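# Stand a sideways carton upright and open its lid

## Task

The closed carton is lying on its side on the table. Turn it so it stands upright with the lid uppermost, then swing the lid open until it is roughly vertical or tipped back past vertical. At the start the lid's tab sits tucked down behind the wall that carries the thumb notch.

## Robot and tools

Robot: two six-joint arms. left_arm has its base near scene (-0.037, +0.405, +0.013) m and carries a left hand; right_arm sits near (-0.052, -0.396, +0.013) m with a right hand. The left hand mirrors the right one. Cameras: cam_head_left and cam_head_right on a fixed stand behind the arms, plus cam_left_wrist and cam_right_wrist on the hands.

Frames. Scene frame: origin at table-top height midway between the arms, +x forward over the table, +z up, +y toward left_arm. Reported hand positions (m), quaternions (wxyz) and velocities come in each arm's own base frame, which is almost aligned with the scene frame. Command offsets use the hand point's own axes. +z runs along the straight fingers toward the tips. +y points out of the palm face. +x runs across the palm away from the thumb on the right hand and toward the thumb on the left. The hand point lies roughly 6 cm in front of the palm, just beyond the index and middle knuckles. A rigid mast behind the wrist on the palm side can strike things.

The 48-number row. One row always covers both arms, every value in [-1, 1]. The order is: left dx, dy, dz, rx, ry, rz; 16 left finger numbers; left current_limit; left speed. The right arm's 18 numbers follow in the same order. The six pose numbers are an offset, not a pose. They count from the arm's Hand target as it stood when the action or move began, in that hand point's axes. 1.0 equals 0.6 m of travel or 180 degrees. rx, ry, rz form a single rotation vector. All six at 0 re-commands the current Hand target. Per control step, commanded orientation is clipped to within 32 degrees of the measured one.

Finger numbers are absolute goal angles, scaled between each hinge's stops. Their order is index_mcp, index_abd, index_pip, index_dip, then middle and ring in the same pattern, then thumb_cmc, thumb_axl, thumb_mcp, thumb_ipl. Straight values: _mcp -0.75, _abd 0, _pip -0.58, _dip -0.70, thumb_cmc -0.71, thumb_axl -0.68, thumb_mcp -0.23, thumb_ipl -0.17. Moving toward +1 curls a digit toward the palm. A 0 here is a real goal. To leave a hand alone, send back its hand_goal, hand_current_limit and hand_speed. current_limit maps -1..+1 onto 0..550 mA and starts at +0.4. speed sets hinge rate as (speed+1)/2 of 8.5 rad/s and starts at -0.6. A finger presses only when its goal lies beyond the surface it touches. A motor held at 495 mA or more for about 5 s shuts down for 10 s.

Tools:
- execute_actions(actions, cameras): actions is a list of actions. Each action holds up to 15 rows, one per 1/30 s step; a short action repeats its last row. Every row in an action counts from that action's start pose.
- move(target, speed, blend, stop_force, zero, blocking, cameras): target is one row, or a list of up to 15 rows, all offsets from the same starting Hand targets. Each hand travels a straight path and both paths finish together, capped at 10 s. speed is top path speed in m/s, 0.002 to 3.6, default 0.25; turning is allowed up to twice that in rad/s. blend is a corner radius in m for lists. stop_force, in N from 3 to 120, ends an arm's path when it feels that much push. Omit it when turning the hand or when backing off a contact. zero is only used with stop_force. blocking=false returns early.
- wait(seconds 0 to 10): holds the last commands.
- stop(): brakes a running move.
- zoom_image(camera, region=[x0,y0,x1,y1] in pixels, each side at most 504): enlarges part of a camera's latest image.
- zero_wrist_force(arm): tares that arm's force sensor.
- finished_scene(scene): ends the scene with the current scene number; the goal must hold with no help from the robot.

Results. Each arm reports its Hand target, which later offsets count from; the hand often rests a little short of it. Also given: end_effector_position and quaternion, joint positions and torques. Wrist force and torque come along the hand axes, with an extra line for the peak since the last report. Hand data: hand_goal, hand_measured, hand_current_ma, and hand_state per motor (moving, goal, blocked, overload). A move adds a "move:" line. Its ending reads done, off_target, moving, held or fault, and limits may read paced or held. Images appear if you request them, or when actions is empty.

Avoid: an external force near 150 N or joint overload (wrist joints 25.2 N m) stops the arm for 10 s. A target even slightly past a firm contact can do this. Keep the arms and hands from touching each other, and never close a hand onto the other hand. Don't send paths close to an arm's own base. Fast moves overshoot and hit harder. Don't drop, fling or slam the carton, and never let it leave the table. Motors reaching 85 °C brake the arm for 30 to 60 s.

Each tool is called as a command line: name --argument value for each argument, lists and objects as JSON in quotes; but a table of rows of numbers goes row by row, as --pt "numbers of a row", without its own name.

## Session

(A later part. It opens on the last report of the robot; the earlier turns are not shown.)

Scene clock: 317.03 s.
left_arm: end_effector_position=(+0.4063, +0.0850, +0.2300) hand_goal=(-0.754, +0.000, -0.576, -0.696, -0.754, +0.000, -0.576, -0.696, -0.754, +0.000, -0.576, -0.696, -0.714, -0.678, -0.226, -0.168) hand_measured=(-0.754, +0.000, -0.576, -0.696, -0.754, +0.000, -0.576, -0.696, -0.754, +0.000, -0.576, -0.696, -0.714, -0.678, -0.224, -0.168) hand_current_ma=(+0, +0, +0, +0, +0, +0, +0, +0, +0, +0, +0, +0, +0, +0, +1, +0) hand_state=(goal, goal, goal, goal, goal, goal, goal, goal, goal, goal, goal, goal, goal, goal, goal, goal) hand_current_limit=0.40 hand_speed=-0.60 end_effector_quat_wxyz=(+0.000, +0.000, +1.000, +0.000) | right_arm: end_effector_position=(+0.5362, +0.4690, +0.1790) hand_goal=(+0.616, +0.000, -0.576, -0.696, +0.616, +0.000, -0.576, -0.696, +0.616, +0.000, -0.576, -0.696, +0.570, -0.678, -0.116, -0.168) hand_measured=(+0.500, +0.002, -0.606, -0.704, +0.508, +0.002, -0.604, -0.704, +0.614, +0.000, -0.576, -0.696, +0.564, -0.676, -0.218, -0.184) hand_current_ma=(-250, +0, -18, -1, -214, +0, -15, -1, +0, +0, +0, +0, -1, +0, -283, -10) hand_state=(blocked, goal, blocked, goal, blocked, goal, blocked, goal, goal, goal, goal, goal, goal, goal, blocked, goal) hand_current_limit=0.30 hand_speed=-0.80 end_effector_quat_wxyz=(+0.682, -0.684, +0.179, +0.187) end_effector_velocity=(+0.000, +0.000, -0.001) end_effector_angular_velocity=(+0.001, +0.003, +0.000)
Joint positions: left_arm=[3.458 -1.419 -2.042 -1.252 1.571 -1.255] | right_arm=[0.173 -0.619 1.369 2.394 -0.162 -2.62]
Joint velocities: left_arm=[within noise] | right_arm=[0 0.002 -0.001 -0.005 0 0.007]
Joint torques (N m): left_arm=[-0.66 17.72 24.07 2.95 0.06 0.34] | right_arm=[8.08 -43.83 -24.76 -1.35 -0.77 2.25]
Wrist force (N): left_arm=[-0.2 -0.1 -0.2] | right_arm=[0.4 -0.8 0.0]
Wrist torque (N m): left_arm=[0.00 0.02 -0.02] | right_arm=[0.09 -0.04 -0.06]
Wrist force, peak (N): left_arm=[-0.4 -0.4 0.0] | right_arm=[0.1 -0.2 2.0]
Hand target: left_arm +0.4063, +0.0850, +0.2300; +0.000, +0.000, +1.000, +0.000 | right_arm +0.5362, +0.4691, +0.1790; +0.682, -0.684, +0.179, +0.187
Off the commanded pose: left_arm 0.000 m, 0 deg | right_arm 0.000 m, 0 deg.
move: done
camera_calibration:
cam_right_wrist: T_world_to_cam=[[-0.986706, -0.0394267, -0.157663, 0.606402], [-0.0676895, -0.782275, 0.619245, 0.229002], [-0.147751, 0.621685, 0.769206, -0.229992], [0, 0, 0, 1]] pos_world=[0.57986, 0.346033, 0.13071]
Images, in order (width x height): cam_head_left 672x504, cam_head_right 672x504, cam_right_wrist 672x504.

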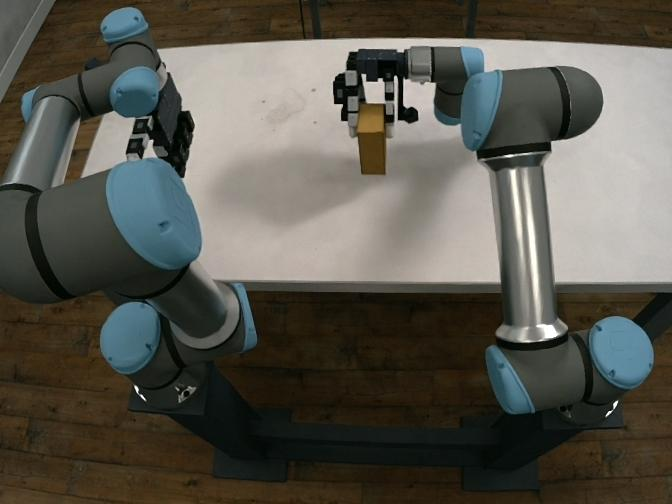

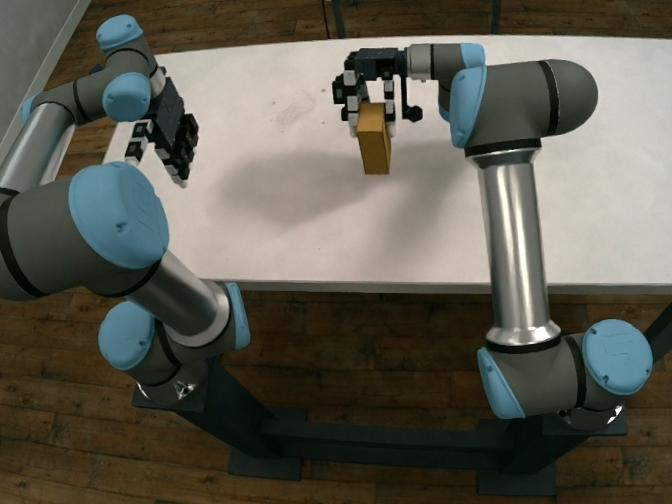

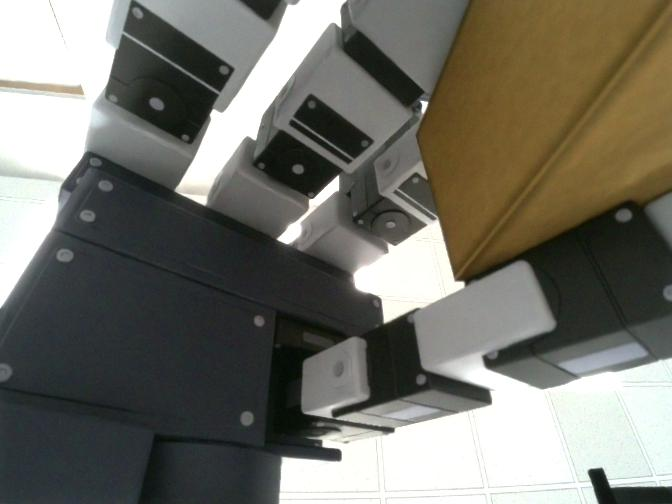

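move --target '[0,0,0,0,0,0,-0.754,0,-0.576,-0.696,-0.754,0,-0.576,-0.696,-0.754,0,-0.576,-0.696,-0.714,-0.678,-0.226,-0.168,0.4,-0.6,0.045,0.078,0,0,0,0,0.616,0,-0.576,-0.696,0.616,0,-0.576,-0.696,0.616,0,-0.576,-0.696,0.571,-0.678,-0.115,-0.168,0.3,-0.8]' --speed 0.08 --stop_force 6

move --target '[0,0,0,0,0,0,-0.754,0,-0.576,-0.696,-0.754,0,-0.576,-0.696,-0.754,0,-0.576,-0.696,-0.714,-0.678,-0.226,-0.168,0.4,-0.6,0.0125,0.0217,0,0,0,0,0.616,0,-0.576,-0.696,0.616,0,-0.576,-0.696,0.616,0,-0.576,-0.696,0.571,-0.678,-0.115,-0.168,0.3,-0.8]' --speed 0.015 --stop_force 3 --cameras '["cam_head_left","cam_head_right"]'

zoom_image --camera "cam_head_left" --region '[310, 50, 450, 210]'

zoom_image --camera "cam_head_right" --region '[310, 50, 450, 210]'

Scene clock: 378.47 s.
left_arm: end_effector_position=(+0.4063, +0.0850, +0.2300) hand_goal=(-0.754, +0.000, -0.576, -0.696, -0.754, +0.000, -0.576, -0.696, -0.754, +0.000, -0.576, -0.696, -0.714, -0.678, -0.226, -0.168) hand_measured=(-0.754, +0.000, -0.576, -0.696, -0.754, +0.000, -0.576, -0.696, -0.754, +0.000, -0.576, -0.696, -0.714, -0.678, -0.224, -0.168) hand_current_ma=(+0, +0, +0, +0, +0, +0, +0, +0, +0, +0, +0, +0, +0, +0, +1, +0) hand_state=(goal, goal, goal, goal, goal, goal, goal, goal, goal, goal, goal, goal, goal, goal, goal, goal) hand_current_limit=0.40 hand_speed=-0.60 end_effector_quat_wxyz=(+0.000, +0.000, +1.000, +0.000) | right_arm: end_effector_position=(+0.5361, +0.4690, +0.1247) hand_goal=(+0.616, +0.000, -0.576, -0.696, +0.616, +0.000, -0.576, -0.696, +0.616, +0.000, -0.576, -0.696, +0.570, -0.678, -0.116, -0.168) hand_measured=(+0.500, +0.000, -0.608, -0.704, +0.510, +0.000, -0.604, -0.704, +0.614, +0.000, -0.576, -0.696, +0.562, -0.674, -0.218, -0.184) hand_current_ma=(-249, +0, -19, -1, -212, +0, -15, -1, +0, +0, +0, +0, -2, +0, -283, -10) hand_state=(blocked, goal, blocked, goal, blocked, goal, blocked, goal, goal, goal, goal, goal, goal, goal, blocked, goal) hand_current_limit=0.30 hand_speed=-0.80 end_effector_quat_wxyz=(+0.682, -0.684, +0.179, +0.187)
Joint positions: left_arm=[3.458 -1.419 -2.042 -1.252 1.571 -1.255] | right_arm=[0.173 -0.527 1.354 2.318 -0.162 -2.621]
Joint torques (N m): left_arm=[-0.31 17.3 24.91 2.85 0.2 0.3] | right_arm=[-0.05 -63.87 -6 1.08 0.12 -1.46]
Wrist force (N): left_arm=[-0.2 -0.1 -0.1] | right_arm=[0.2 -1.1 0.1]
Wrist torque (N m): left_arm=[-0.01 0.03 -0.01] | right_arm=[0.07 -0.03 0.13]
Wrist force, peak (N): left_arm=[-0.3 -0.4 -0.1] | right_arm=[-1.9 -10.0 -0.8]
Hand target: left_arm +0.4063, +0.0850, +0.2300; +0.000, +0.000, +1.000, +0.000 | right_arm +0.5361, +0.4690, +0.1247; +0.682, -0.684, +0.179, +0.187
Off the commanded pose: left_arm 0.000 m, 0 deg | right_arm 0.000 m, 0 deg.
move: contact (right_arm)

Scene clock: 379.30 s.
left_arm: end_effector_position=(+0.4063, +0.0850, +0.2300) hand_goal=(-0.754, +0.000, -0.576, -0.696, -0.754, +0.000, -0.576, -0.696, -0.754, +0.000, -0.576, -0.696, -0.714, -0.678, -0.226, -0.168) hand_measured=(-0.754, +0.000, -0.576, -0.696, -0.754, +0.000, -0.576, -0.696, -0.754, +0.000, -0.576, -0.696, -0.714, -0.678, -0.224, -0.168) hand_current_ma=(+0, +0, +0, +0, +0, +0, +0, +0, +0, +0, +0, +0, +0, +0, +1, +0) hand_state=(goal, goal, goal, goal, goal, goal, goal, goal, goal, goal, goal, goal, goal, goal, goal, goal) hand_current_limit=0.40 hand_speed=-0.60 end_effector_quat_wxyz=(+0.000, +0.000, +1.000, +0.000) | right_arm: end_effector_position=(+0.5361, +0.4690, +0.1245) hand_goal=(+0.616, +0.000, -0.576, -0.696, +0.616, +0.000, -0.576, -0.696, +0.616, +0.000, -0.576, -0.696, +0.570, -0.678, -0.116, -0.168) hand_measured=(+0.500, +0.000, -0.608, -0.704, +0.510, +0.000, -0.604, -0.704, +0.614, +0.000, -0.576, -0.696, +0.560, -0.674, -0.218, -0.184) hand_current_ma=(-249, +0, -19, -1, -212, +0, -16, -1, +0, +0, +0, +0, -2, +1, -283, -10) hand_state=(blocked, goal, blocked, goal, blocked, goal, blocked, goal, goal, goal, goal, goal, goal, goal, blocked, goal) hand_current_limit=0.30 hand_speed=-0.80 end_effector_quat_wxyz=(+0.682, -0.684, +0.179, +0.187)
Joint positions: left_arm=[3.458 -1.419 -2.042 -1.252 1.571 -1.255] | right_arm=[0.173 -0.526 1.354 2.318 -0.162 -2.622]
Joint torques (N m): left_arm=[-0.25 17.89 24.5 2.96 -0.06 0.25] | right_arm=[0 -62.66 -11.98 1.38 0.06 1.23]
Wrist force (N): left_arm=[-0.2 -0.1 0.1] | right_arm=[0.5 -1.0 -0.1]
Wrist torque (N m): left_arm=[-0.02 0.03 -0.02] | right_arm=[0.08 -0.06 0.16]
Wrist force, peak (N): left_arm=[-0.2 -0.3 -0.2] | right_arm=[-2.1 -10.0 -0.6]
Hand target: left_arm +0.4063, +0.0850, +0.2300; +0.000, +0.000, +1.000, +0.000 | right_arm +0.5361, +0.4690, +0.1245; +0.682, -0.684, +0.179, +0.187 (not the last commanded pose)
Off the commanded pose: left_arm 0.000 m, 0 deg | right_arm 0.015 m, 0 deg.
move: contact (right_arm)
Images, in order (width x height): cam_head_left 672x504, cam_head_right 672x504.

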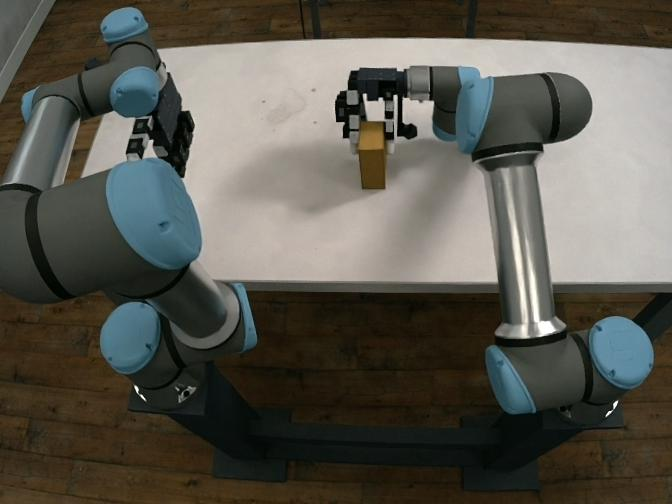

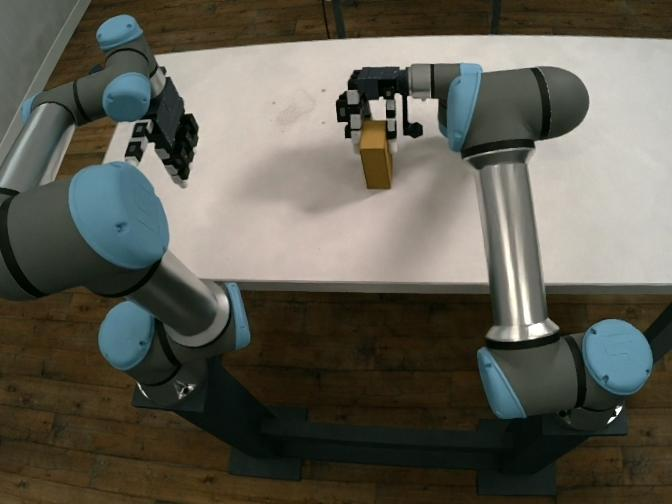

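Scaled by 3.150 from the camera's 672x504 image, which has a finer 960x720 frame.

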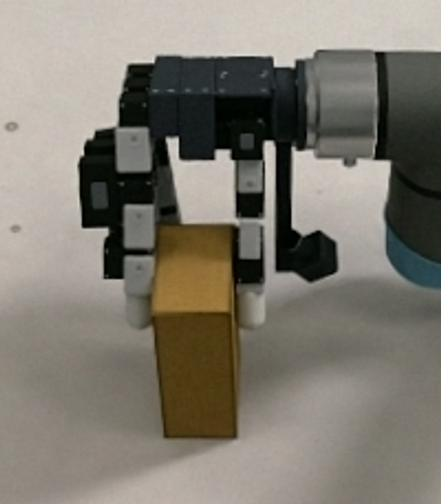

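Scaled by 3.150 from the camera's 672x504 image, which has a finer 960x720 frame.

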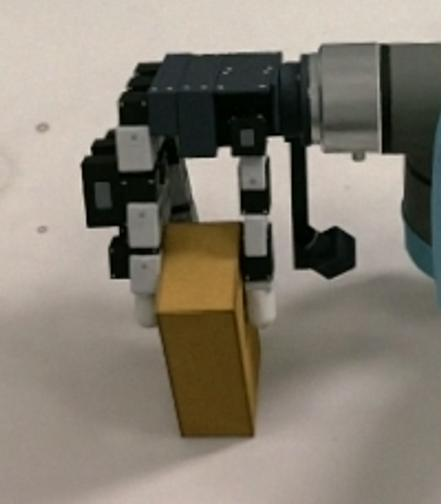

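execute_actions --actions '[[[0,0,0,0,0,0,-0.754,0,-0.576,-0.696,-0.754,0,-0.576,-0.696,-0.754,0,-0.576,-0.696,-0.714,-0.678,-0.226,-0.168,0.4,-0.6,0,0,0,0,0,0,0.137,0,-0.576,-0.696,0.137,0,-0.576,-0.696,0.137,0,-0.576,-0.696,0.571,-0.678,-0.393,-0.168,0.3,-0.85]],[[0,0,0,0,0,0,-0.754,0,-0.576,-0.696,-0.754,0,-0.576,-0.696,-0.754,0,-0.576,-0.696,-0.714,-0.678,-0.226,-0.168,0.4,-0.6,0,0,0,0,0,0,0.137,0,-0.576,-0.696,0.137,0,-0.576,-0.696,0.137,0,-0.576,-0.696,0.571,-0.678,-0.393,-0.168,0.3,-0.85]]]'

move --target '[-0.0228,-0.0583,-0.0833,0,-0.5,0,-0.754,0,-0.576,-0.696,0,0,-0.576,-0.696,0,0,-0.576,-0.696,0.786,-0.678,-0.393,-0.168,0.4,-0.6,0,-0.25,0,0,0,0,0.137,0,-0.576,-0.696,0.137,0,-0.576,-0.696,0.137,0,-0.576,-0.696,0.571,-0.678,-0.393,-0.168,0.3,-0.6]' --speed 0.3 --cameras '["cam_head_left","cam_head_right"]'

Scene clock: 436.93 s.
left_arm: end_effector_position=(+0.4063, +0.0850, +0.2300) hand_goal=(-0.754, +0.000, -0.576, -0.696, -0.754, +0.000, -0.576, -0.696, -0.754, +0.000, -0.576, -0.696, -0.714, -0.678, -0.226, -0.168) hand_measured=(-0.754, +0.000, -0.576, -0.696, -0.754, +0.000, -0.576, -0.696, -0.754, +0.000, -0.576, -0.696, -0.714, -0.678, -0.224, -0.168) hand_current_ma=(+0, +0, +0, +0, +0, +0, +0, +0, +0, +0, +0, +0, +0, +0, +1, +0) hand_state=(goal, goal, goal, goal, goal, goal, goal, goal, goal, goal, goal, goal, goal, goal, goal, goal) hand_current_limit=0.40 hand_speed=-0.60 end_effector_quat_wxyz=(+0.000, +0.000, +1.000, +0.000) | right_arm: end_effector_position=(+0.5361, +0.4690, +0.1245) hand_goal=(+0.136, +0.000, -0.576, -0.696, +0.136, +0.000, -0.576, -0.696, +0.136, +0.000, -0.576, -0.696, +0.570, -0.678, -0.394, -0.168) hand_measured=(+0.148, +0.000, -0.578, -0.698, +0.146, +0.002, -0.578, -0.698, +0.150, +0.000, -0.576, -0.696, +0.572, -0.676, -0.390, -0.170) hand_current_ma=(+4, +0, +0, +0, +3, +0, +0, +0, +4, +0, +0, +0, +0, +0, +1, +0) hand_state=(goal, goal, goal, goal, goal, goal, goal, goal, goal, goal, goal, goal, goal, goal, goal, goal) hand_current_limit=0.30 hand_speed=-0.85 end_effector_quat_wxyz=(+0.682, -0.684, +0.179, +0.187)
Joint positions: left_arm=[3.458 -1.419 -2.042 -1.252 1.571 -1.255] | right_arm=[0.173 -0.526 1.354 2.318 -0.162 -2.622]
Joint torques (N m): left_arm=[-0.88 16.75 24.26 3.1 0.07 0.23] | right_arm=[-1.39 -62.2 -7.23 0.28 0.31 1.32]
Wrist force (N): left_arm=[-0.2 -0.2 -0.1] | right_arm=[0.4 -1.0 0.1]
Wrist torque (N m): left_arm=[-0.02 0.02 -0.01] | right_arm=[0.01 0.00 0.16]
Wrist force, peak (N): left_arm=[-0.1 -0.5 -0.1] | right_arm=[0.3 -1.4 0.0]
Hand target: left_arm +0.4063, +0.0850, +0.2300; +0.000, +0.000, +1.000, +0.000 | right_arm +0.5361, +0.4690, +0.1245; +0.682, -0.684, +0.179, +0.187
Off the commanded pose: left_arm 0.000 m, 0 deg | right_arm 0.000 m, 0 deg.
Step readings (end_effector_position of left_arm | right_arm):
0: (+0.4063, +0.0850, +0.2300) | (+0.5361, +0.4690, +0.1245)
1: (+0.4063, +0.0850, +0.2300) | (+0.5361, +0.4690, +0.1245)
2: (+0.4063, +0.0850, +0.2300) | (+0.5361, +0.4690, +0.1245)
4: (+0.4063, +0.0850, +0.2300) | (+0.5361, +0.4690, +0.1245)
8: (+0.4063, +0.0850, +0.2300) | (+0.5361, +0.4690, +0.1245)
15: (+0.4063, +0.0850, +0.2300) | (+0.5361, +0.4690, +0.1245)
16: (+0.4063, +0.0850, +0.2300) | (+0.5361, +0.4690, +0.1245)
17: (+0.4063, +0.0850, +0.2300) | (+0.5361, +0.4690, +0.1245)
19: (+0.4063, +0.0850, +0.2300) | (+0.5361, +0.4690, +0.1245)
23: (+0.4063, +0.0850, +0.2300) | (+0.5361, +0.4690, +0.1245)
30: (+0.4063, +0.0850, +0.2300) | (+0.5361, +0.4690, +0.1245)

Scene clock: 440.13 s.
left_arm: end_effector_position=(+0.4200, +0.0500, +0.2800) hand_goal=(-0.754, +0.000, -0.576, -0.696, +0.000, +0.000, -0.576, -0.696, +0.000, +0.000, -0.576, -0.696, +0.786, -0.678, -0.394, -0.168) hand_measured=(-0.754, -0.002, -0.576, -0.696, -0.002, -0.002, -0.576, -0.696, -0.002, -0.002, -0.576, -0.696, +0.772, -0.678, -0.392, -0.168) hand_current_ma=(+0, +0, +0, +0, -1, +0, +0, +0, -1, +0, +0, +0, -13, +0, +1, +0) hand_state=(goal, goal, goal, goal, goal, goal, goal, goal, goal, goal, goal, goal, goal, goal, goal, goal) hand_current_limit=0.40 hand_speed=-0.60 end_effector_quat_wxyz=(+0.707, +0.000, +0.707, +0.000) end_effector_velocity=(-0.001, +0.000, +0.001) end_effector_angular_velocity=(+0.005, -0.004, +0.001) | right_arm: end_effector_position=(+0.6112, +0.4699, +0.2544) hand_goal=(+0.136, +0.000, -0.576, -0.696, +0.136, +0.000, -0.576, -0.696, +0.136, +0.000, -0.576, -0.696, +0.570, -0.678, -0.394, -0.168) hand_measured=(+0.148, +0.000, -0.578, -0.698, +0.146, +0.002, -0.578, -0.698, +0.150, +0.000, -0.576, -0.696, +0.572, -0.676, -0.390, -0.170) hand_current_ma=(+4, +0, +0, +0, +3, +0, +0, +0, +4, +0, +0, +0, +0, +0, +1, +0) hand_state=(goal, goal, goal, goal, goal, goal, goal, goal, goal, goal, goal, goal, goal, goal, goal, goal) hand_current_limit=0.30 hand_speed=-0.60 end_effector_quat_wxyz=(+0.682, -0.684, +0.179, +0.187)
Joint positions: left_arm=[3.719 -1.688 -2.791 1.337 0.993 -1.571] | right_arm=[0.156 -0.58 1.053 2.674 -0.145 -2.622]
Joint velocities: left_arm=[0.001 0.001 -0.001 0.005 -0.001 0.002] | right_arm=[within noise]
Joint torques (N m): left_arm=[9.34 6.79 1.03 4.12 -0.42 0.58] | right_arm=[0.97 -42.58 -11.57 -1.14 1.1 -0.5]
Wrist force (N): left_arm=[0.1 -0.7 1.4] | right_arm=[0.5 -1.0 0.1]
Wrist torque (N m): left_arm=[0.05 -0.63 0.04] | right_arm=[0.00 0.01 0.18]
Wrist force, peak (N): left_arm=[0.2 -0.6 2.0] | right_arm=[0.2 -1.6 0.2]
Hand target: left_arm +0.4200, +0.0500, +0.2800; +0.707, +0.000, +0.707, +0.000 | right_arm +0.6112, +0.4699, +0.2544; +0.682, -0.684, +0.179, +0.187
Off the commanded pose: left_arm 0.000 m, 0 deg | right_arm 0.000 m, 0 deg.
move: done
Images, in order (width x height): cam_head_left 672x504, cam_head_right 672x504.

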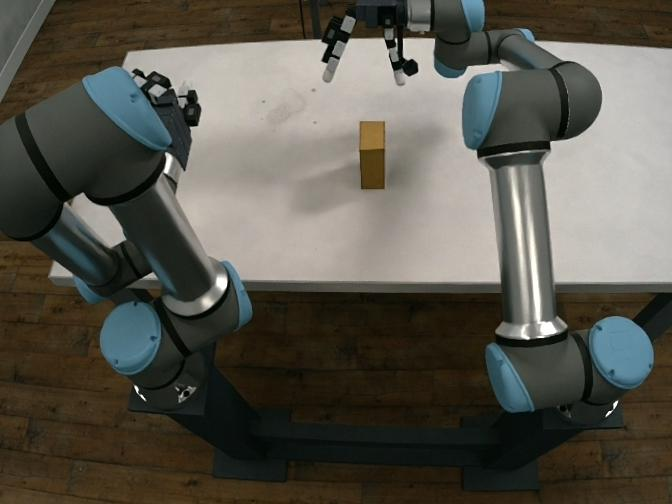

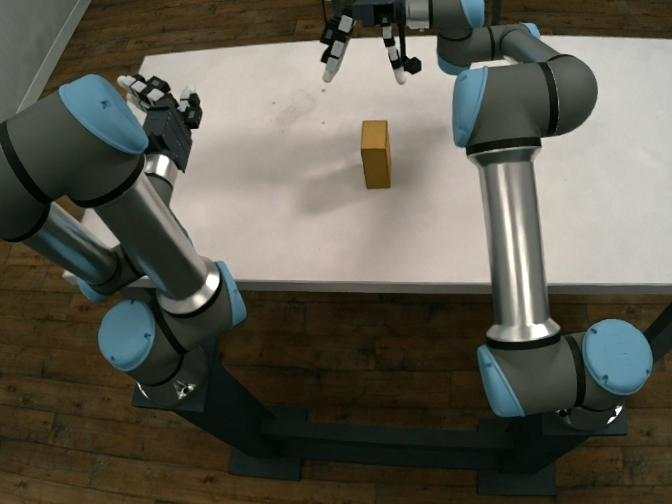

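move --pt "0.05 -0.1667 0.05 0 0 0.5 -0.754 0 -0.576 -0.696 0 0 -0.576 -0.696 0 0 -0.576 -0.696 0.786 -0.678 -0.393 -0.168 0.4 -0.6 -0.0425 0.0487 -0.4752 0 0 -0.6667 0.137 0 -0.576 -0.696 0.137 0 -0.576 -0.696 0.137 0 -0.576 -0.696 0.571 -0.678 -0.393 -0.168 0.3 -0.6" --pt "0.1167 -0.4908 0.1598 0 0 0.999 -0.754 0 -0.576 -0.696 0 0 -0.576 -0.696 0 0 -0.576 -0.696 0.786 -0.678 -0.393 -0.168 0.4 -0.6 -0.0425 0.0487 -0.4752 0 0 -0.6667 -0.754 0 -0.576 -0.696 0.616 0 0.299 -0.696 0.616 0 0.299 -0.696 0.571 -0.678 -0.225 -0.168 0.4 -0.5" --speed 0.35 --cameras '["all"]'

Scene clock: 457.57 s.
left_arm: end_effector_position=(+0.4266, +0.0274, +0.2732) hand_goal=(-0.754, +0.000, -0.576, -0.696, +0.000, +0.000, -0.576, -0.696, +0.000, +0.000, -0.576, -0.696, +0.786, -0.678, -0.394, -0.168) hand_measured=(-0.756, -0.002, -0.576, -0.696, -0.002, -0.002, -0.576, -0.696, -0.002, -0.002, -0.576, -0.696, +0.774, -0.678, -0.394, -0.168) hand_current_ma=(-1, -1, +0, +0, -1, -1, +0, +0, -1, -1, +0, +0, -11, +0, +0, +0) hand_state=(goal, goal, goal, goal, goal, goal, goal, goal, goal, goal, goal, goal, goal, goal, goal, goal) hand_current_limit=0.40 hand_speed=-0.60 end_effector_quat_wxyz=(+0.696, +0.125, +0.697, +0.123) | right_arm: end_effector_position=(+0.6017, +0.3891, +0.2510) hand_goal=(+0.136, +0.000, -0.576, -0.696, +0.136, +0.000, -0.576, -0.696, +0.136, +0.000, -0.576, -0.696, +0.570, -0.678, -0.394, -0.168) hand_measured=(+0.148, +0.000, -0.578, -0.698, +0.146, +0.002, -0.578, -0.698, +0.150, +0.000, -0.576, -0.696, +0.572, -0.676, -0.390, -0.170) hand_current_ma=(+3, +0, +0, +0, +3, +0, +0, +0, +4, +0, +0, +0, +0, +0, +1, +0) hand_state=(goal, goal, goal, goal, goal, goal, goal, goal, goal, goal, goal, goal, goal, goal, goal, goal) hand_current_limit=0.30 hand_speed=-0.60 end_effector_quat_wxyz=(+0.709, -0.705, -0.028, -0.020)
Joint positions: left_arm=[3.551 -1.945 -2.764 1.565 1.161 -1.217] | right_arm=[0.042 -0.741 1.31 2.405 -0.03 -3.042]
Joint torques (N m): left_arm=[9.9 30.11 -6.69 -0.7 -1.03 -1.15] | right_arm=[8.48 -38.77 -28.39 0.57 -1.32 0.05]
Wrist force (N): left_arm=[0.4 -0.6 1.0] | right_arm=[0.4 -0.9 0.4]
Wrist torque (N m): left_arm=[-0.05 -0.64 0.29] | right_arm=[-0.01 0.03 0.10]
Wrist force, peak (N): left_arm=[1.2 -1.0 1.8] | right_arm=[0.8 -1.2 0.3]
Hand target: left_arm +0.4266, +0.0274, +0.2732; +0.696, +0.125, +0.697, +0.123 (not the last commanded pose) | right_arm +0.6017, +0.3892, +0.2509; +0.707, -0.707, -0.028, -0.020 (not the last commanded pose)
Off the commanded pose: left_arm 0.293 m, 160 deg | right_arm 0.206 m, 86 deg.
move: held (left_arm; a check stopped the path), off_target (right_arm; braked when a check withheld steps of left_arm); path passed 0 of 2 targets; target 2's new numbers were not sent; limits=held
pose unreachable (left arm): on one or more control steps of this call, first in action 0 (counted from 0), this arm could not follow its commanded pose, so it was not sent that pose on those steps. It may still have moved: this result reports where it is.
cause: moving toward the commanded pose would bring two parts of the arm too close to each other (joints 3 (elbow) to 5 (wrist 2) lie between them).
camera_calibration:
cam_left_wrist: T_world_to_cam=[[-0.027167, -0.864385, 0.502096, -0.134343], [-0.804894, -0.278945, -0.52377, 0.427526], [0.592796, -0.418363, -0.68816, 0.0658063], [0, 0, 0, 1]] pos_world=[0.301454, 0.0306635, 0.336664]
cam_right_wrist: T_world_to_cam=[[-0.730482, -0.0339297, -0.682089, 0.654516], [-0.399398, -0.788931, 0.466979, 0.366742], [-0.553965, 0.613545, 0.562748, 0.0734273], [0, 0, 0, 1]] pos_world=[0.665264, 0.26649, 0.233857]

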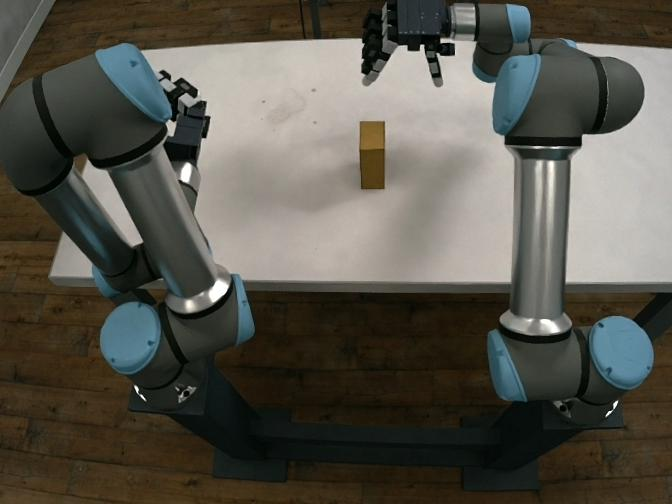

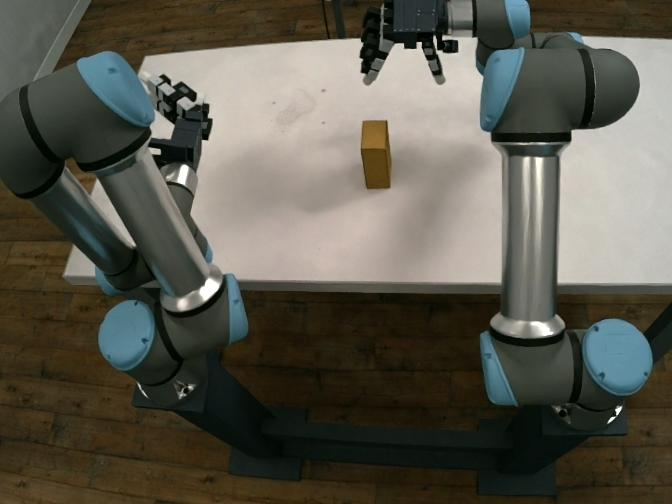

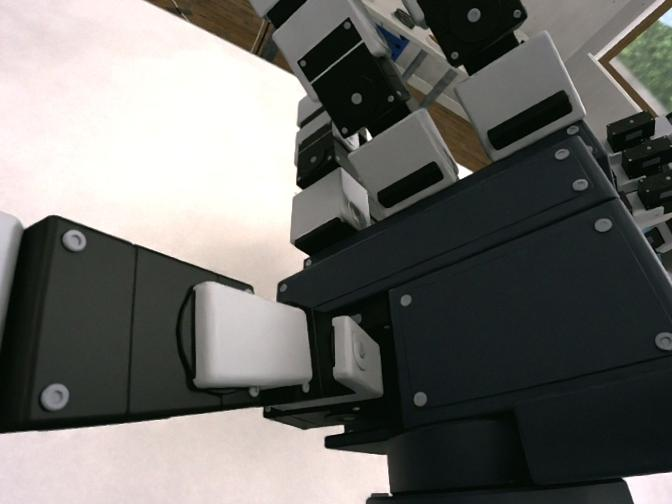

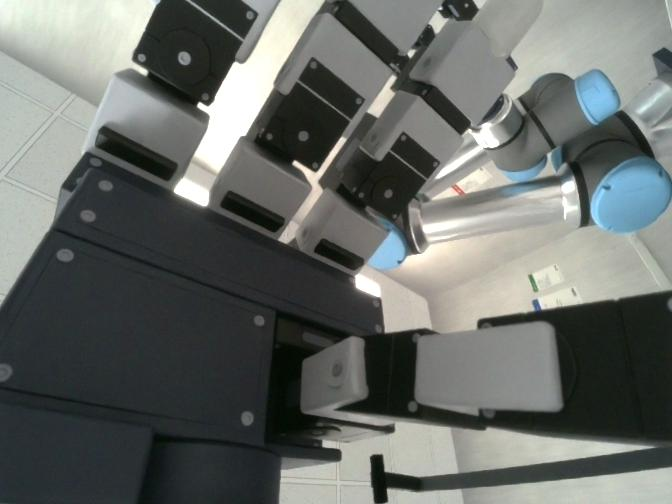

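move --pt "-0.084 -0.1954 0.1557 0 0 0 -0.754 0 -0.576 -0.696 0 0 -0.576 -0.696 0 0 -0.576 -0.696 0.786 -0.678 -0.393 -0.168 0.4 -0.6 -0.0251 0.0058 -0.17 0 0 -0.24 0.137 0 -0.576 -0.696 0.137 0 -0.576 -0.696 0.137 0 -0.576 -0.696 0.571 -0.678 -0.393 -0.168 0.3 -0.6" --pt "-0.0947 -0.369 0.1557 0 0 0.44 -0.754 0 -0.576 -0.696 0 0 -0.576 -0.696 0 0 -0.576 -0.696 0.786 -0.678 -0.393 -0.168 0.4 -0.6 -0.0502 0.0117 -0.3417 0 0 -0.478 0.137 0 -0.576 -0.696 0.137 0 -0.576 -0.696 0.137 0 -0.576 -0.696 0.571 -0.678 -0.393 -0.168 0.3 -0.6" --pt "-0.0575 -0.4617 0.1488 0 0 0.887 -0.754 0 -0.576 -0.696 0 0 -0.576 -0.696 0 0 -0.576 -0.696 0.786 -0.678 -0.393 -0.168 0.4 -0.6 -0.0502 0.0117 -0.3417 0 0 -0.478 0.137 0 -0.576 -0.696 0.137 0 -0.576 -0.696 0.137 0 -0.576 -0.696 0.571 -0.678 -0.393 -0.168 0.3 -0.6" --speed 0.35 --blend '[0.02,0.02,0]' --cameras '["all"]'

Scene clock: 483.30 s.
left_arm: end_effector_position=(+0.5154, -0.2446, +0.2098) hand_goal=(-0.754, +0.000, -0.576, -0.696, +0.000, +0.000, -0.576, -0.696, +0.000, +0.000, -0.576, -0.696, +0.786, -0.678, -0.394, -0.168) hand_measured=(-0.756, +0.002, -0.576, -0.696, -0.002, +0.002, -0.576, -0.696, -0.002, +0.002, -0.576, -0.696, +0.792, -0.678, -0.394, -0.168) hand_current_ma=(-1, +0, +0, +0, -1, +0, +0, +0, -1, +0, +0, +0, +5, +0, +0, +0) hand_state=(goal, goal, goal, goal, goal, goal, goal, goal, goal, goal, goal, goal, goal, goal, goal, goal) hand_current_limit=0.40 hand_speed=-0.60 end_effector_quat_wxyz=(+0.001, +0.708, +0.001, +0.706) | right_arm: end_effector_position=(+0.5744, +0.1838, +0.2420) hand_goal=(+0.136, +0.000, -0.576, -0.696, +0.136, +0.000, -0.576, -0.696, +0.136, +0.000, -0.576, -0.696, +0.570, -0.678, -0.394, -0.168) hand_measured=(+0.138, -0.002, -0.578, -0.698, +0.138, -0.002, -0.578, -0.698, +0.140, -0.002, -0.576, -0.696, +0.564, -0.676, -0.392, -0.170) hand_current_ma=(+0, +0, +0, +0, +0, +0, +0, +0, +0, +0, +0, +0, -1, +0, +0, +0) hand_state=(goal, goal, goal, goal, goal, goal, goal, goal, goal, goal, goal, goal, goal, goal, goal, goal) hand_current_limit=0.30 hand_speed=-0.60 end_effector_quat_wxyz=(+0.503, -0.498, -0.503, -0.497)
Joint positions: left_arm=[3.052 -2.3 -2.373 1.529 1.659 1.568] | right_arm=[-0.368 -0.9 1.9 2.139 0.379 -4.71]
Joint torques (N m): left_arm=[-10.43 24.28 5.04 4.38 0.21 0.48] | right_arm=[8.62 -48.55 -21.49 -0.54 -1.59 -1.64]
Wrist force (N): left_arm=[0.1 -0.5 -1.1] | right_arm=[0.9 0.4 1.8]
Wrist torque (N m): left_arm=[0.30 -0.02 0.10] | right_arm=[-0.08 -0.06 0.21]
Wrist force, peak (N): left_arm=[-0.8 -1.0 1.7] | right_arm=[1.0 0.5 1.9]
Hand target: left_arm +0.5154, -0.2447, +0.2098; +0.001, +0.708, +0.000, +0.706 | right_arm +0.5744, +0.1838, +0.2420; +0.503, -0.498, -0.503, -0.497
Off the commanded pose: left_arm 0.000 m, 0 deg | right_arm 0.000 m, 0 deg.
move: done
camera_calibration:
cam_left_wrist: T_world_to_cam=[[-0.0277113, 0.635903, -0.771271, 0.299344], [-0.802177, 0.446226, 0.39673, 0.372696], [0.596443, 0.62969, 0.497741, -0.138481], [0, 0, 0, 1]] pos_world=[0.38986, -0.26946, 0.151943]
cam_right_wrist: T_world_to_cam=[[0.630215, -0.0220296, -0.776108, -0.139505], [-0.489279, -0.787411, -0.374954, 0.453213], [-0.602855, 0.616035, -0.507017, 0.47581], [0, 0, 0, 1]] pos_world=[0.59651, 0.0606756, 0.302907]

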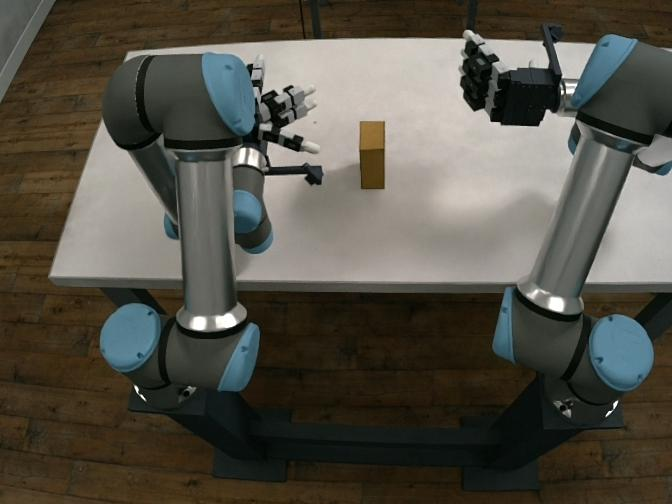

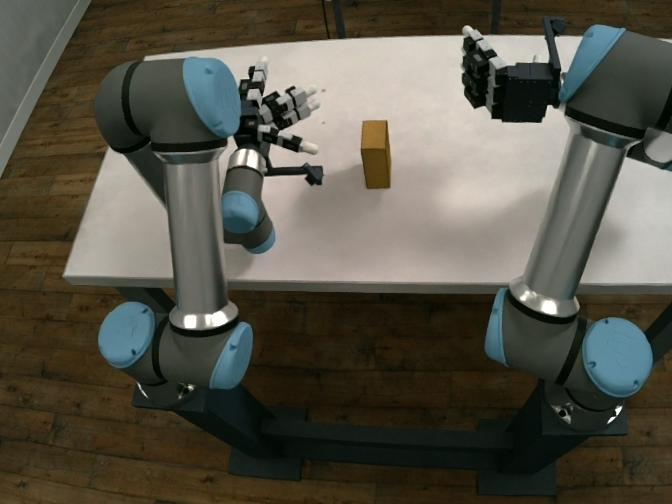

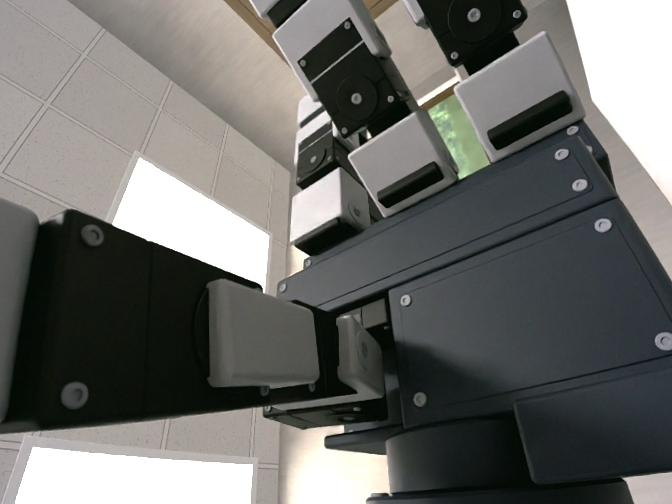

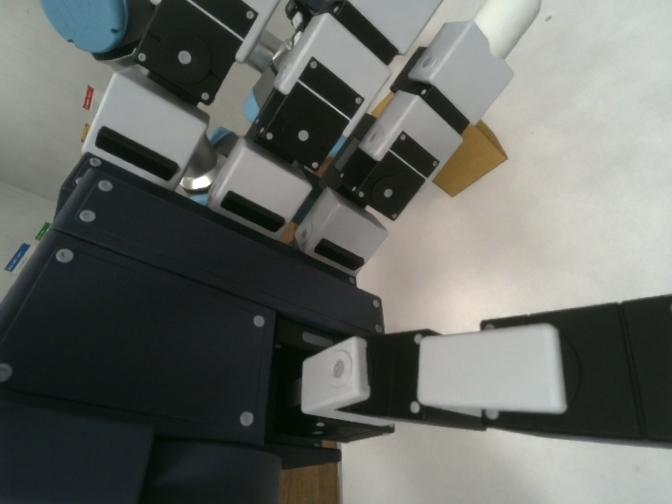

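zoom_image --camera "cam_head_left" --region '[230, 40, 400, 200]'

zoom_image --camera "cam_head_right" --region '[230, 40, 400, 200]'

zoom_image --camera "cam_right_wrist" --region '[370, 60, 550, 210]'

Scaled by 2.965 from the camera's 672x504 image, which has a finer 960x720 frame.

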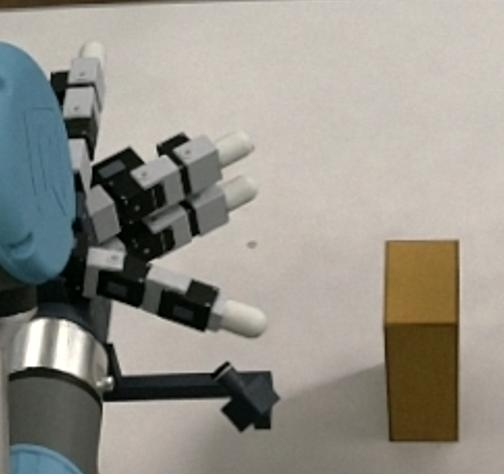

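Scaled by 2.965 from the camera's 672x504 image, which has a finer 960x720 frame.

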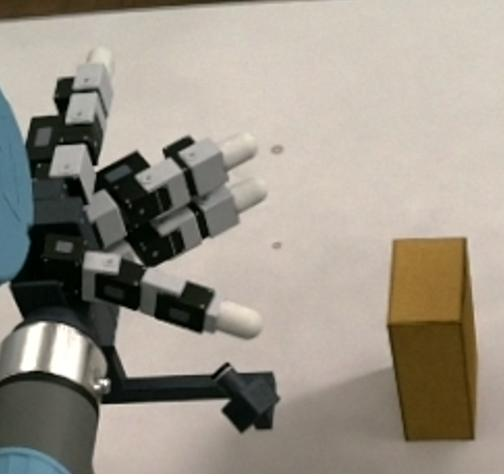

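Scaled by 2.800 from the camera's 672x504 image, which has a finer 960x720 frame.

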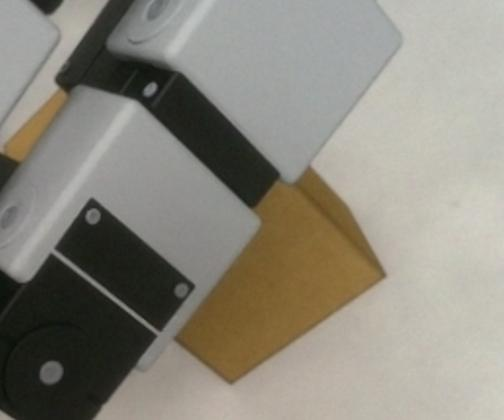

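move --target '[-0.163,0,0.0138,0,0,0,-0.754,0,-0.576,-0.696,0,0,-0.576,-0.696,0,0,-0.576,-0.696,0.786,-0.678,-0.393,-0.168,0.4,-0.6,-0.1617,0,0,0,0,0,-0.754,0,-0.576,-0.696,0.616,0,0.299,-0.696,0.616,0,0.299,-0.696,0.571,-0.678,-0.225,-0.168,0.4,-0.5]' --speed 0.2 --cameras '["all"]'

zoom_image --camera "cam_head_left" --region '[230, 40, 400, 220]'

zoom_image --camera "cam_head_left" --region '[340, 40, 560, 220]'

zoom_image --camera "cam_right_wrist" --region '[240, 0, 480, 180]'

Scene clock: 521.13 s.
left_arm: end_effector_position=(+0.5181, -0.2446, +0.1667) hand_goal=(-0.754, +0.000, -0.576, -0.696, +0.000, +0.000, -0.576, -0.696, +0.000, +0.000, -0.576, -0.696, +0.786, -0.678, -0.394, -0.168) hand_measured=(-0.756, +0.004, -0.576, -0.696, -0.002, +0.004, -0.576, -0.696, -0.002, +0.004, -0.576, -0.696, +0.796, -0.678, -0.394, -0.168) hand_current_ma=(-1, +1, +0, +0, -1, +1, +0, +0, -1, +1, +0, +0, +8, +0, +0, +0) hand_state=(goal, goal, goal, goal, goal, goal, goal, goal, goal, goal, goal, goal, goal, goal, goal, goal) hand_current_limit=0.40 hand_speed=-0.60 end_effector_quat_wxyz=(+0.001, +0.708, +0.000, +0.706) | right_arm: end_effector_position=(+0.5744, +0.1837, +0.1716) hand_goal=(-0.754, +0.000, -0.576, -0.696, +0.616, +0.000, +0.298, -0.696, +0.616, +0.000, +0.298, -0.696, +0.570, -0.678, -0.226, -0.168) hand_measured=(-0.752, -0.002, -0.578, -0.698, +0.614, -0.002, +0.296, -0.698, +0.614, -0.002, +0.296, -0.696, +0.562, -0.676, -0.228, -0.170) hand_current_ma=(+0, +0, +0, +0, +0, +0, +0, +0, +0, +0, +0, +0, -2, +0, +0, +0) hand_state=(goal, goal, goal, goal, goal, goal, goal, goal, goal, goal, goal, goal, goal, goal, goal, goal) hand_current_limit=0.40 hand_speed=-0.50 end_effector_quat_wxyz=(+0.503, -0.498, -0.503, -0.497)
Joint positions: left_arm=[3.053 -2.442 -2.332 1.629 1.658 1.568] | right_arm=[-0.368 -0.746 1.886 2 0.379 -4.71]
Joint torques (N m): left_arm=[-0.74 36.4 1.47 2.03 0.2 -0.14] | right_arm=[6.01 -35.49 0.84 0.12 -1.39 -1.44]
Wrist force (N): left_arm=[0.6 0.5 -0.8] | right_arm=[0.7 0.4 1.4]
Wrist torque (N m): left_arm=[0.42 -0.07 0.03] | right_arm=[-0.04 0.03 0.11]
Wrist force, peak (N): left_arm=[-11.3 0.9 0.0] | right_arm=[2.7 0.8 1.7]
Hand target: left_arm +0.5181, -0.2446, +0.1667; +0.001, +0.708, +0.000, +0.706 (not the last commanded pose) | right_arm +0.5743, +0.1838, +0.1715; +0.503, -0.498, -0.503, -0.497 (not the last commanded pose)
Off the commanded pose: left_arm 0.055 m, 0 deg | right_arm 0.027 m, 0 deg.
FORCE FAULT: contact force on the left arm reached its limit, and that arm stopped. The contact can be on any part of that arm, not only on its tool. That arm's remaining commands of this call were not run. That arm is still stopped at the end of this call. That arm stays stopped for about 10 more seconds. Until then a move that you send moves the other arm only, and its call returns only when the move has ended. Once the stop has ended, the next robot result says so. If the stop ends while you think or write, that arm runs what you send next, counted from a new Hand target: where the arm stands when the stop ends. While its stop runs, that arm, its gripper or tool too, takes no new command. Until it ends, the stop uses up actions while you think or wait. An arm that is not stopped still takes commands.
move: fault (left_arm), off_target (right_arm; braked at the fault stop of left_arm)
camera_calibration:
cam_left_wrist: T_world_to_cam=[[-0.0284272, 0.636405, -0.770831, 0.26656], [-0.801854, 0.44592, 0.397726, 0.391562], [0.596844, 0.6294, 0.497627, -0.118975], [0, 0, 0, 1]] pos_world=[0.392563, -0.269362, 0.108943]
cam_right_wrist: T_world_to_cam=[[0.63014, -0.0220524, -0.776168, -0.194021], [-0.489299, -0.787439, -0.374869, 0.426682], [-0.602918, 0.615998, -0.506987, 0.44015], [0, 0, 0, 1]] pos_world=[0.59641, 0.0605755, 0.232507]

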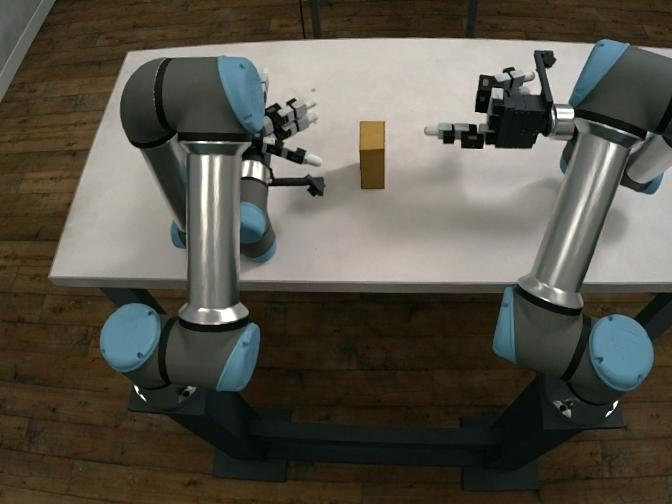

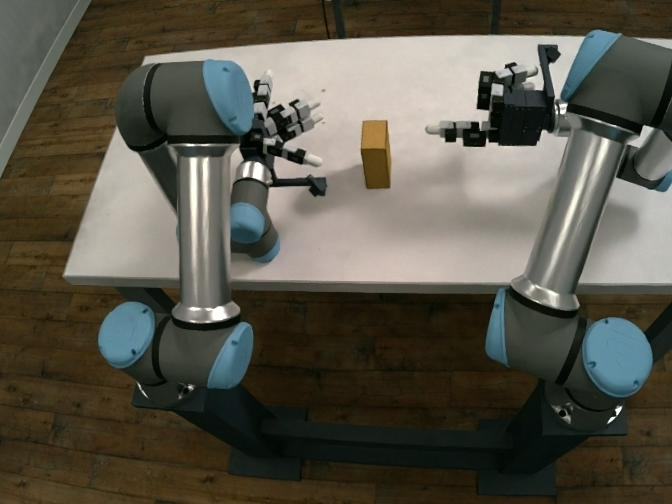

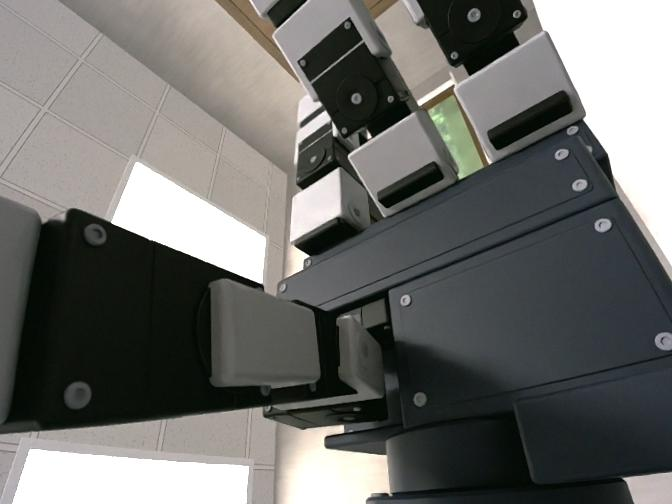

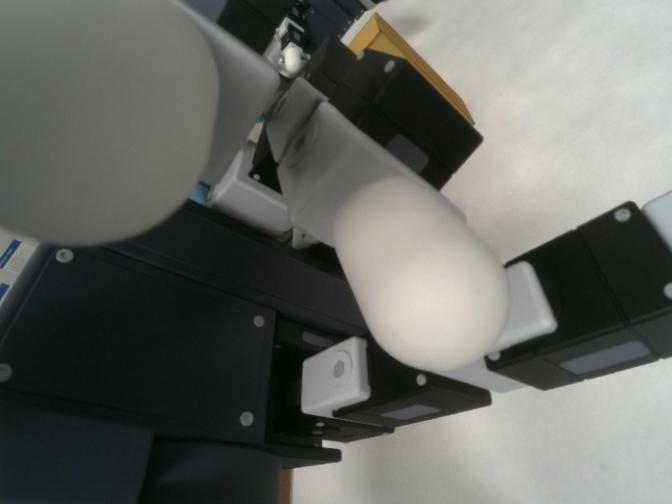

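Scaled by 2.800 from the camera's 672x504 image, which has a finer 960x720 frame.

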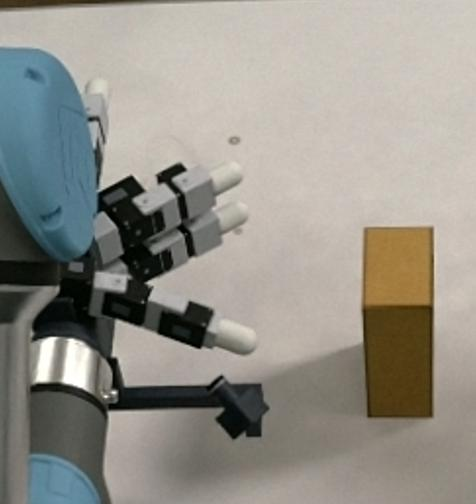

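Scaled by 2.291 from the camera's 672x504 image, which has a finer 960x720 frame.

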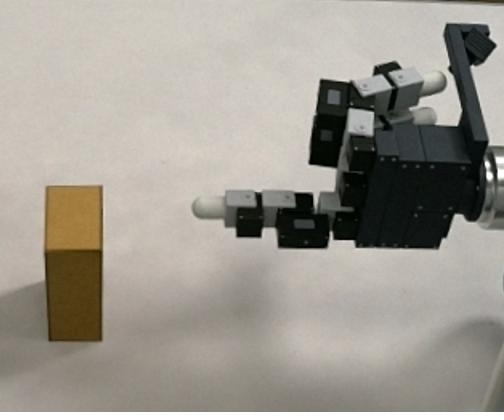

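Scaled by 2.100 from the camera's 672x504 image, which has a finer 960x720 frame.

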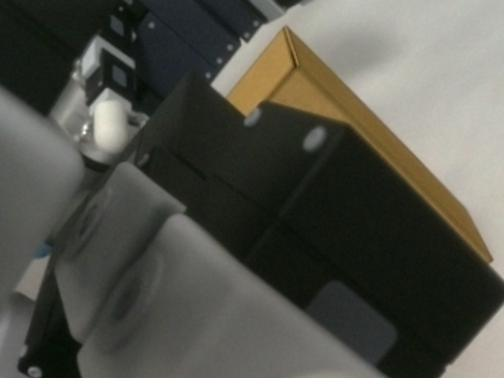

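move --pt "0.2555 -0.2077 -0.1135 0 0 0 0.137 0 -0.576 -0.696 0.137 0 -0.576 -0.696 0.945 0 0.299 -0.696 0.571 -0.678 -0.393 -0.168 0.4 -0.6 0.1833 0 -0.2 0 0 0 -0.754 0 -0.576 -0.696 0.616 0 0.298 -0.696 0.616 0 0.298 -0.696 0.571 -0.678 -0.225 -0.168 0.4 -0.5" --pt "0.2555 -0.2077 -0.1135 0 -0.5 0 0.137 0 -0.576 -0.696 0.137 0 -0.576 -0.696 0.945 0 0.299 -0.696 0.571 -0.678 -0.393 -0.168 0.4 -0.6 0.1833 0 -0.2 -0.26 0 0 -0.754 0 -0.576 -0.696 0.616 0 0.298 -0.696 0.616 0 0.298 -0.696 0.571 -0.678 -0.225 -0.168 0.4 -0.5" --speed 0.4 --cameras '["cam_head_left"]'

Scene clock: 715.57 s.
left_arm: end_effector_position=(+0.4506, -0.1197, +0.3200) hand_goal=(+0.136, +0.000, -0.576, -0.696, +0.136, +0.000, -0.576, -0.696, +0.944, +0.000, +0.298, -0.696, +0.570, -0.678, -0.394, -0.168) hand_measured=(+0.130, +0.002, -0.576, -0.696, +0.130, +0.004, -0.576, -0.696, +0.878, -0.026, +0.264, -0.702, +0.572, -0.678, -0.392, -0.168) hand_current_ma=(-4, +1, +0, +0, -4, +1, +0, +0, -156, -31, -55, -4, +1, +0, +1, +0) hand_state=(goal, goal, goal, goal, goal, goal, goal, goal, blocked, blocked, blocked, goal, goal, goal, goal, goal) hand_current_limit=0.40 hand_speed=-0.60 end_effector_quat_wxyz=(+0.001, +1.000, -0.001, -0.001) | right_arm: end_effector_position=(+0.5757, +0.0640, +0.2816) hand_goal=(-0.754, +0.000, -0.576, -0.696, +0.616, +0.000, +0.298, -0.696, +0.616, +0.000, +0.298, -0.696, +0.570, -0.678, -0.226, -0.168) hand_measured=(-0.752, -0.002, -0.578, -0.698, +0.614, -0.002, +0.296, -0.698, +0.614, -0.002, +0.296, -0.696, +0.562, -0.676, -0.228, -0.170) hand_current_ma=(+0, +0, +0, +0, +0, +0, +0, +0, +0, +0, +0, +0, -2, +0, +0, +0) hand_state=(goal, goal, goal, goal, goal, goal, goal, goal, goal, goal, goal, goal, goal, goal, goal, goal) hand_current_limit=0.40 hand_speed=-0.50 end_effector_quat_wxyz=(-0.264, +0.656, +0.264, +0.656)
Joint positions: left_arm=[3.377 -1.377 -1.841 -1.498 1.569 1.808] | right_arm=[-0.483 -1.196 2.316 2.025 -0.322 -4.716]
Joint torques (N m): left_arm=[10.04 15.04 23.91 -0.07 -1.05 1.01] | right_arm=[-6.32 -15.5 -21.05 0.74 -1.3 0.99]
Wrist force (N): left_arm=[0.3 0.8 -0.2] | right_arm=[1.1 0.3 1.3]
Wrist torque (N m): left_arm=[0.34 0.03 0.24] | right_arm=[-0.04 0.01 0.16]
Wrist force, peak (N): left_arm=[2.5 -1.1 -2.4] | right_arm=[-0.4 0.6 3.1]
Hand target: left_arm +0.4506, -0.1196, +0.3200; +0.001, +1.000, -0.001, -0.001 | right_arm +0.5758, +0.0639, +0.2816; -0.264, +0.656, +0.264, +0.656
Off the commanded pose: left_arm 0.000 m, 0 deg | right_arm 0.000 m, 0 deg.
FORCE FAULT, CONTINUED: the left arm's stop, for the force fault that an earlier result reported, is over. The rest of the stop counts as 19 of the actions that you can send in this scene. The stop ended before this call began, so that arm ran this call's commands, counted from a new Hand target: where the arm stood when the stop ended.
move: done
Images, in order (width x height): cam_head_left 672x504.

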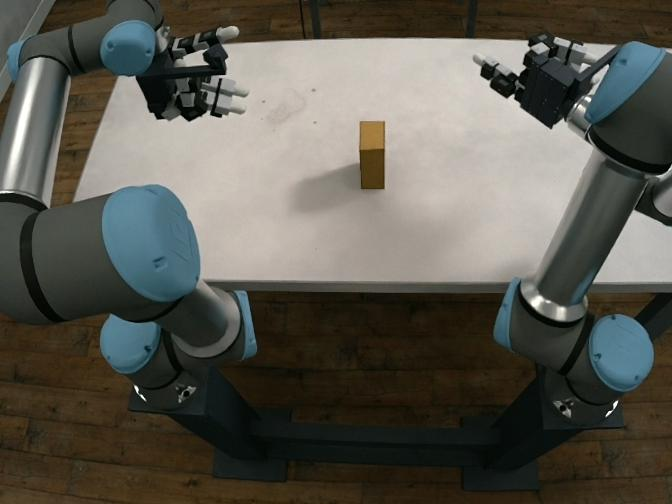

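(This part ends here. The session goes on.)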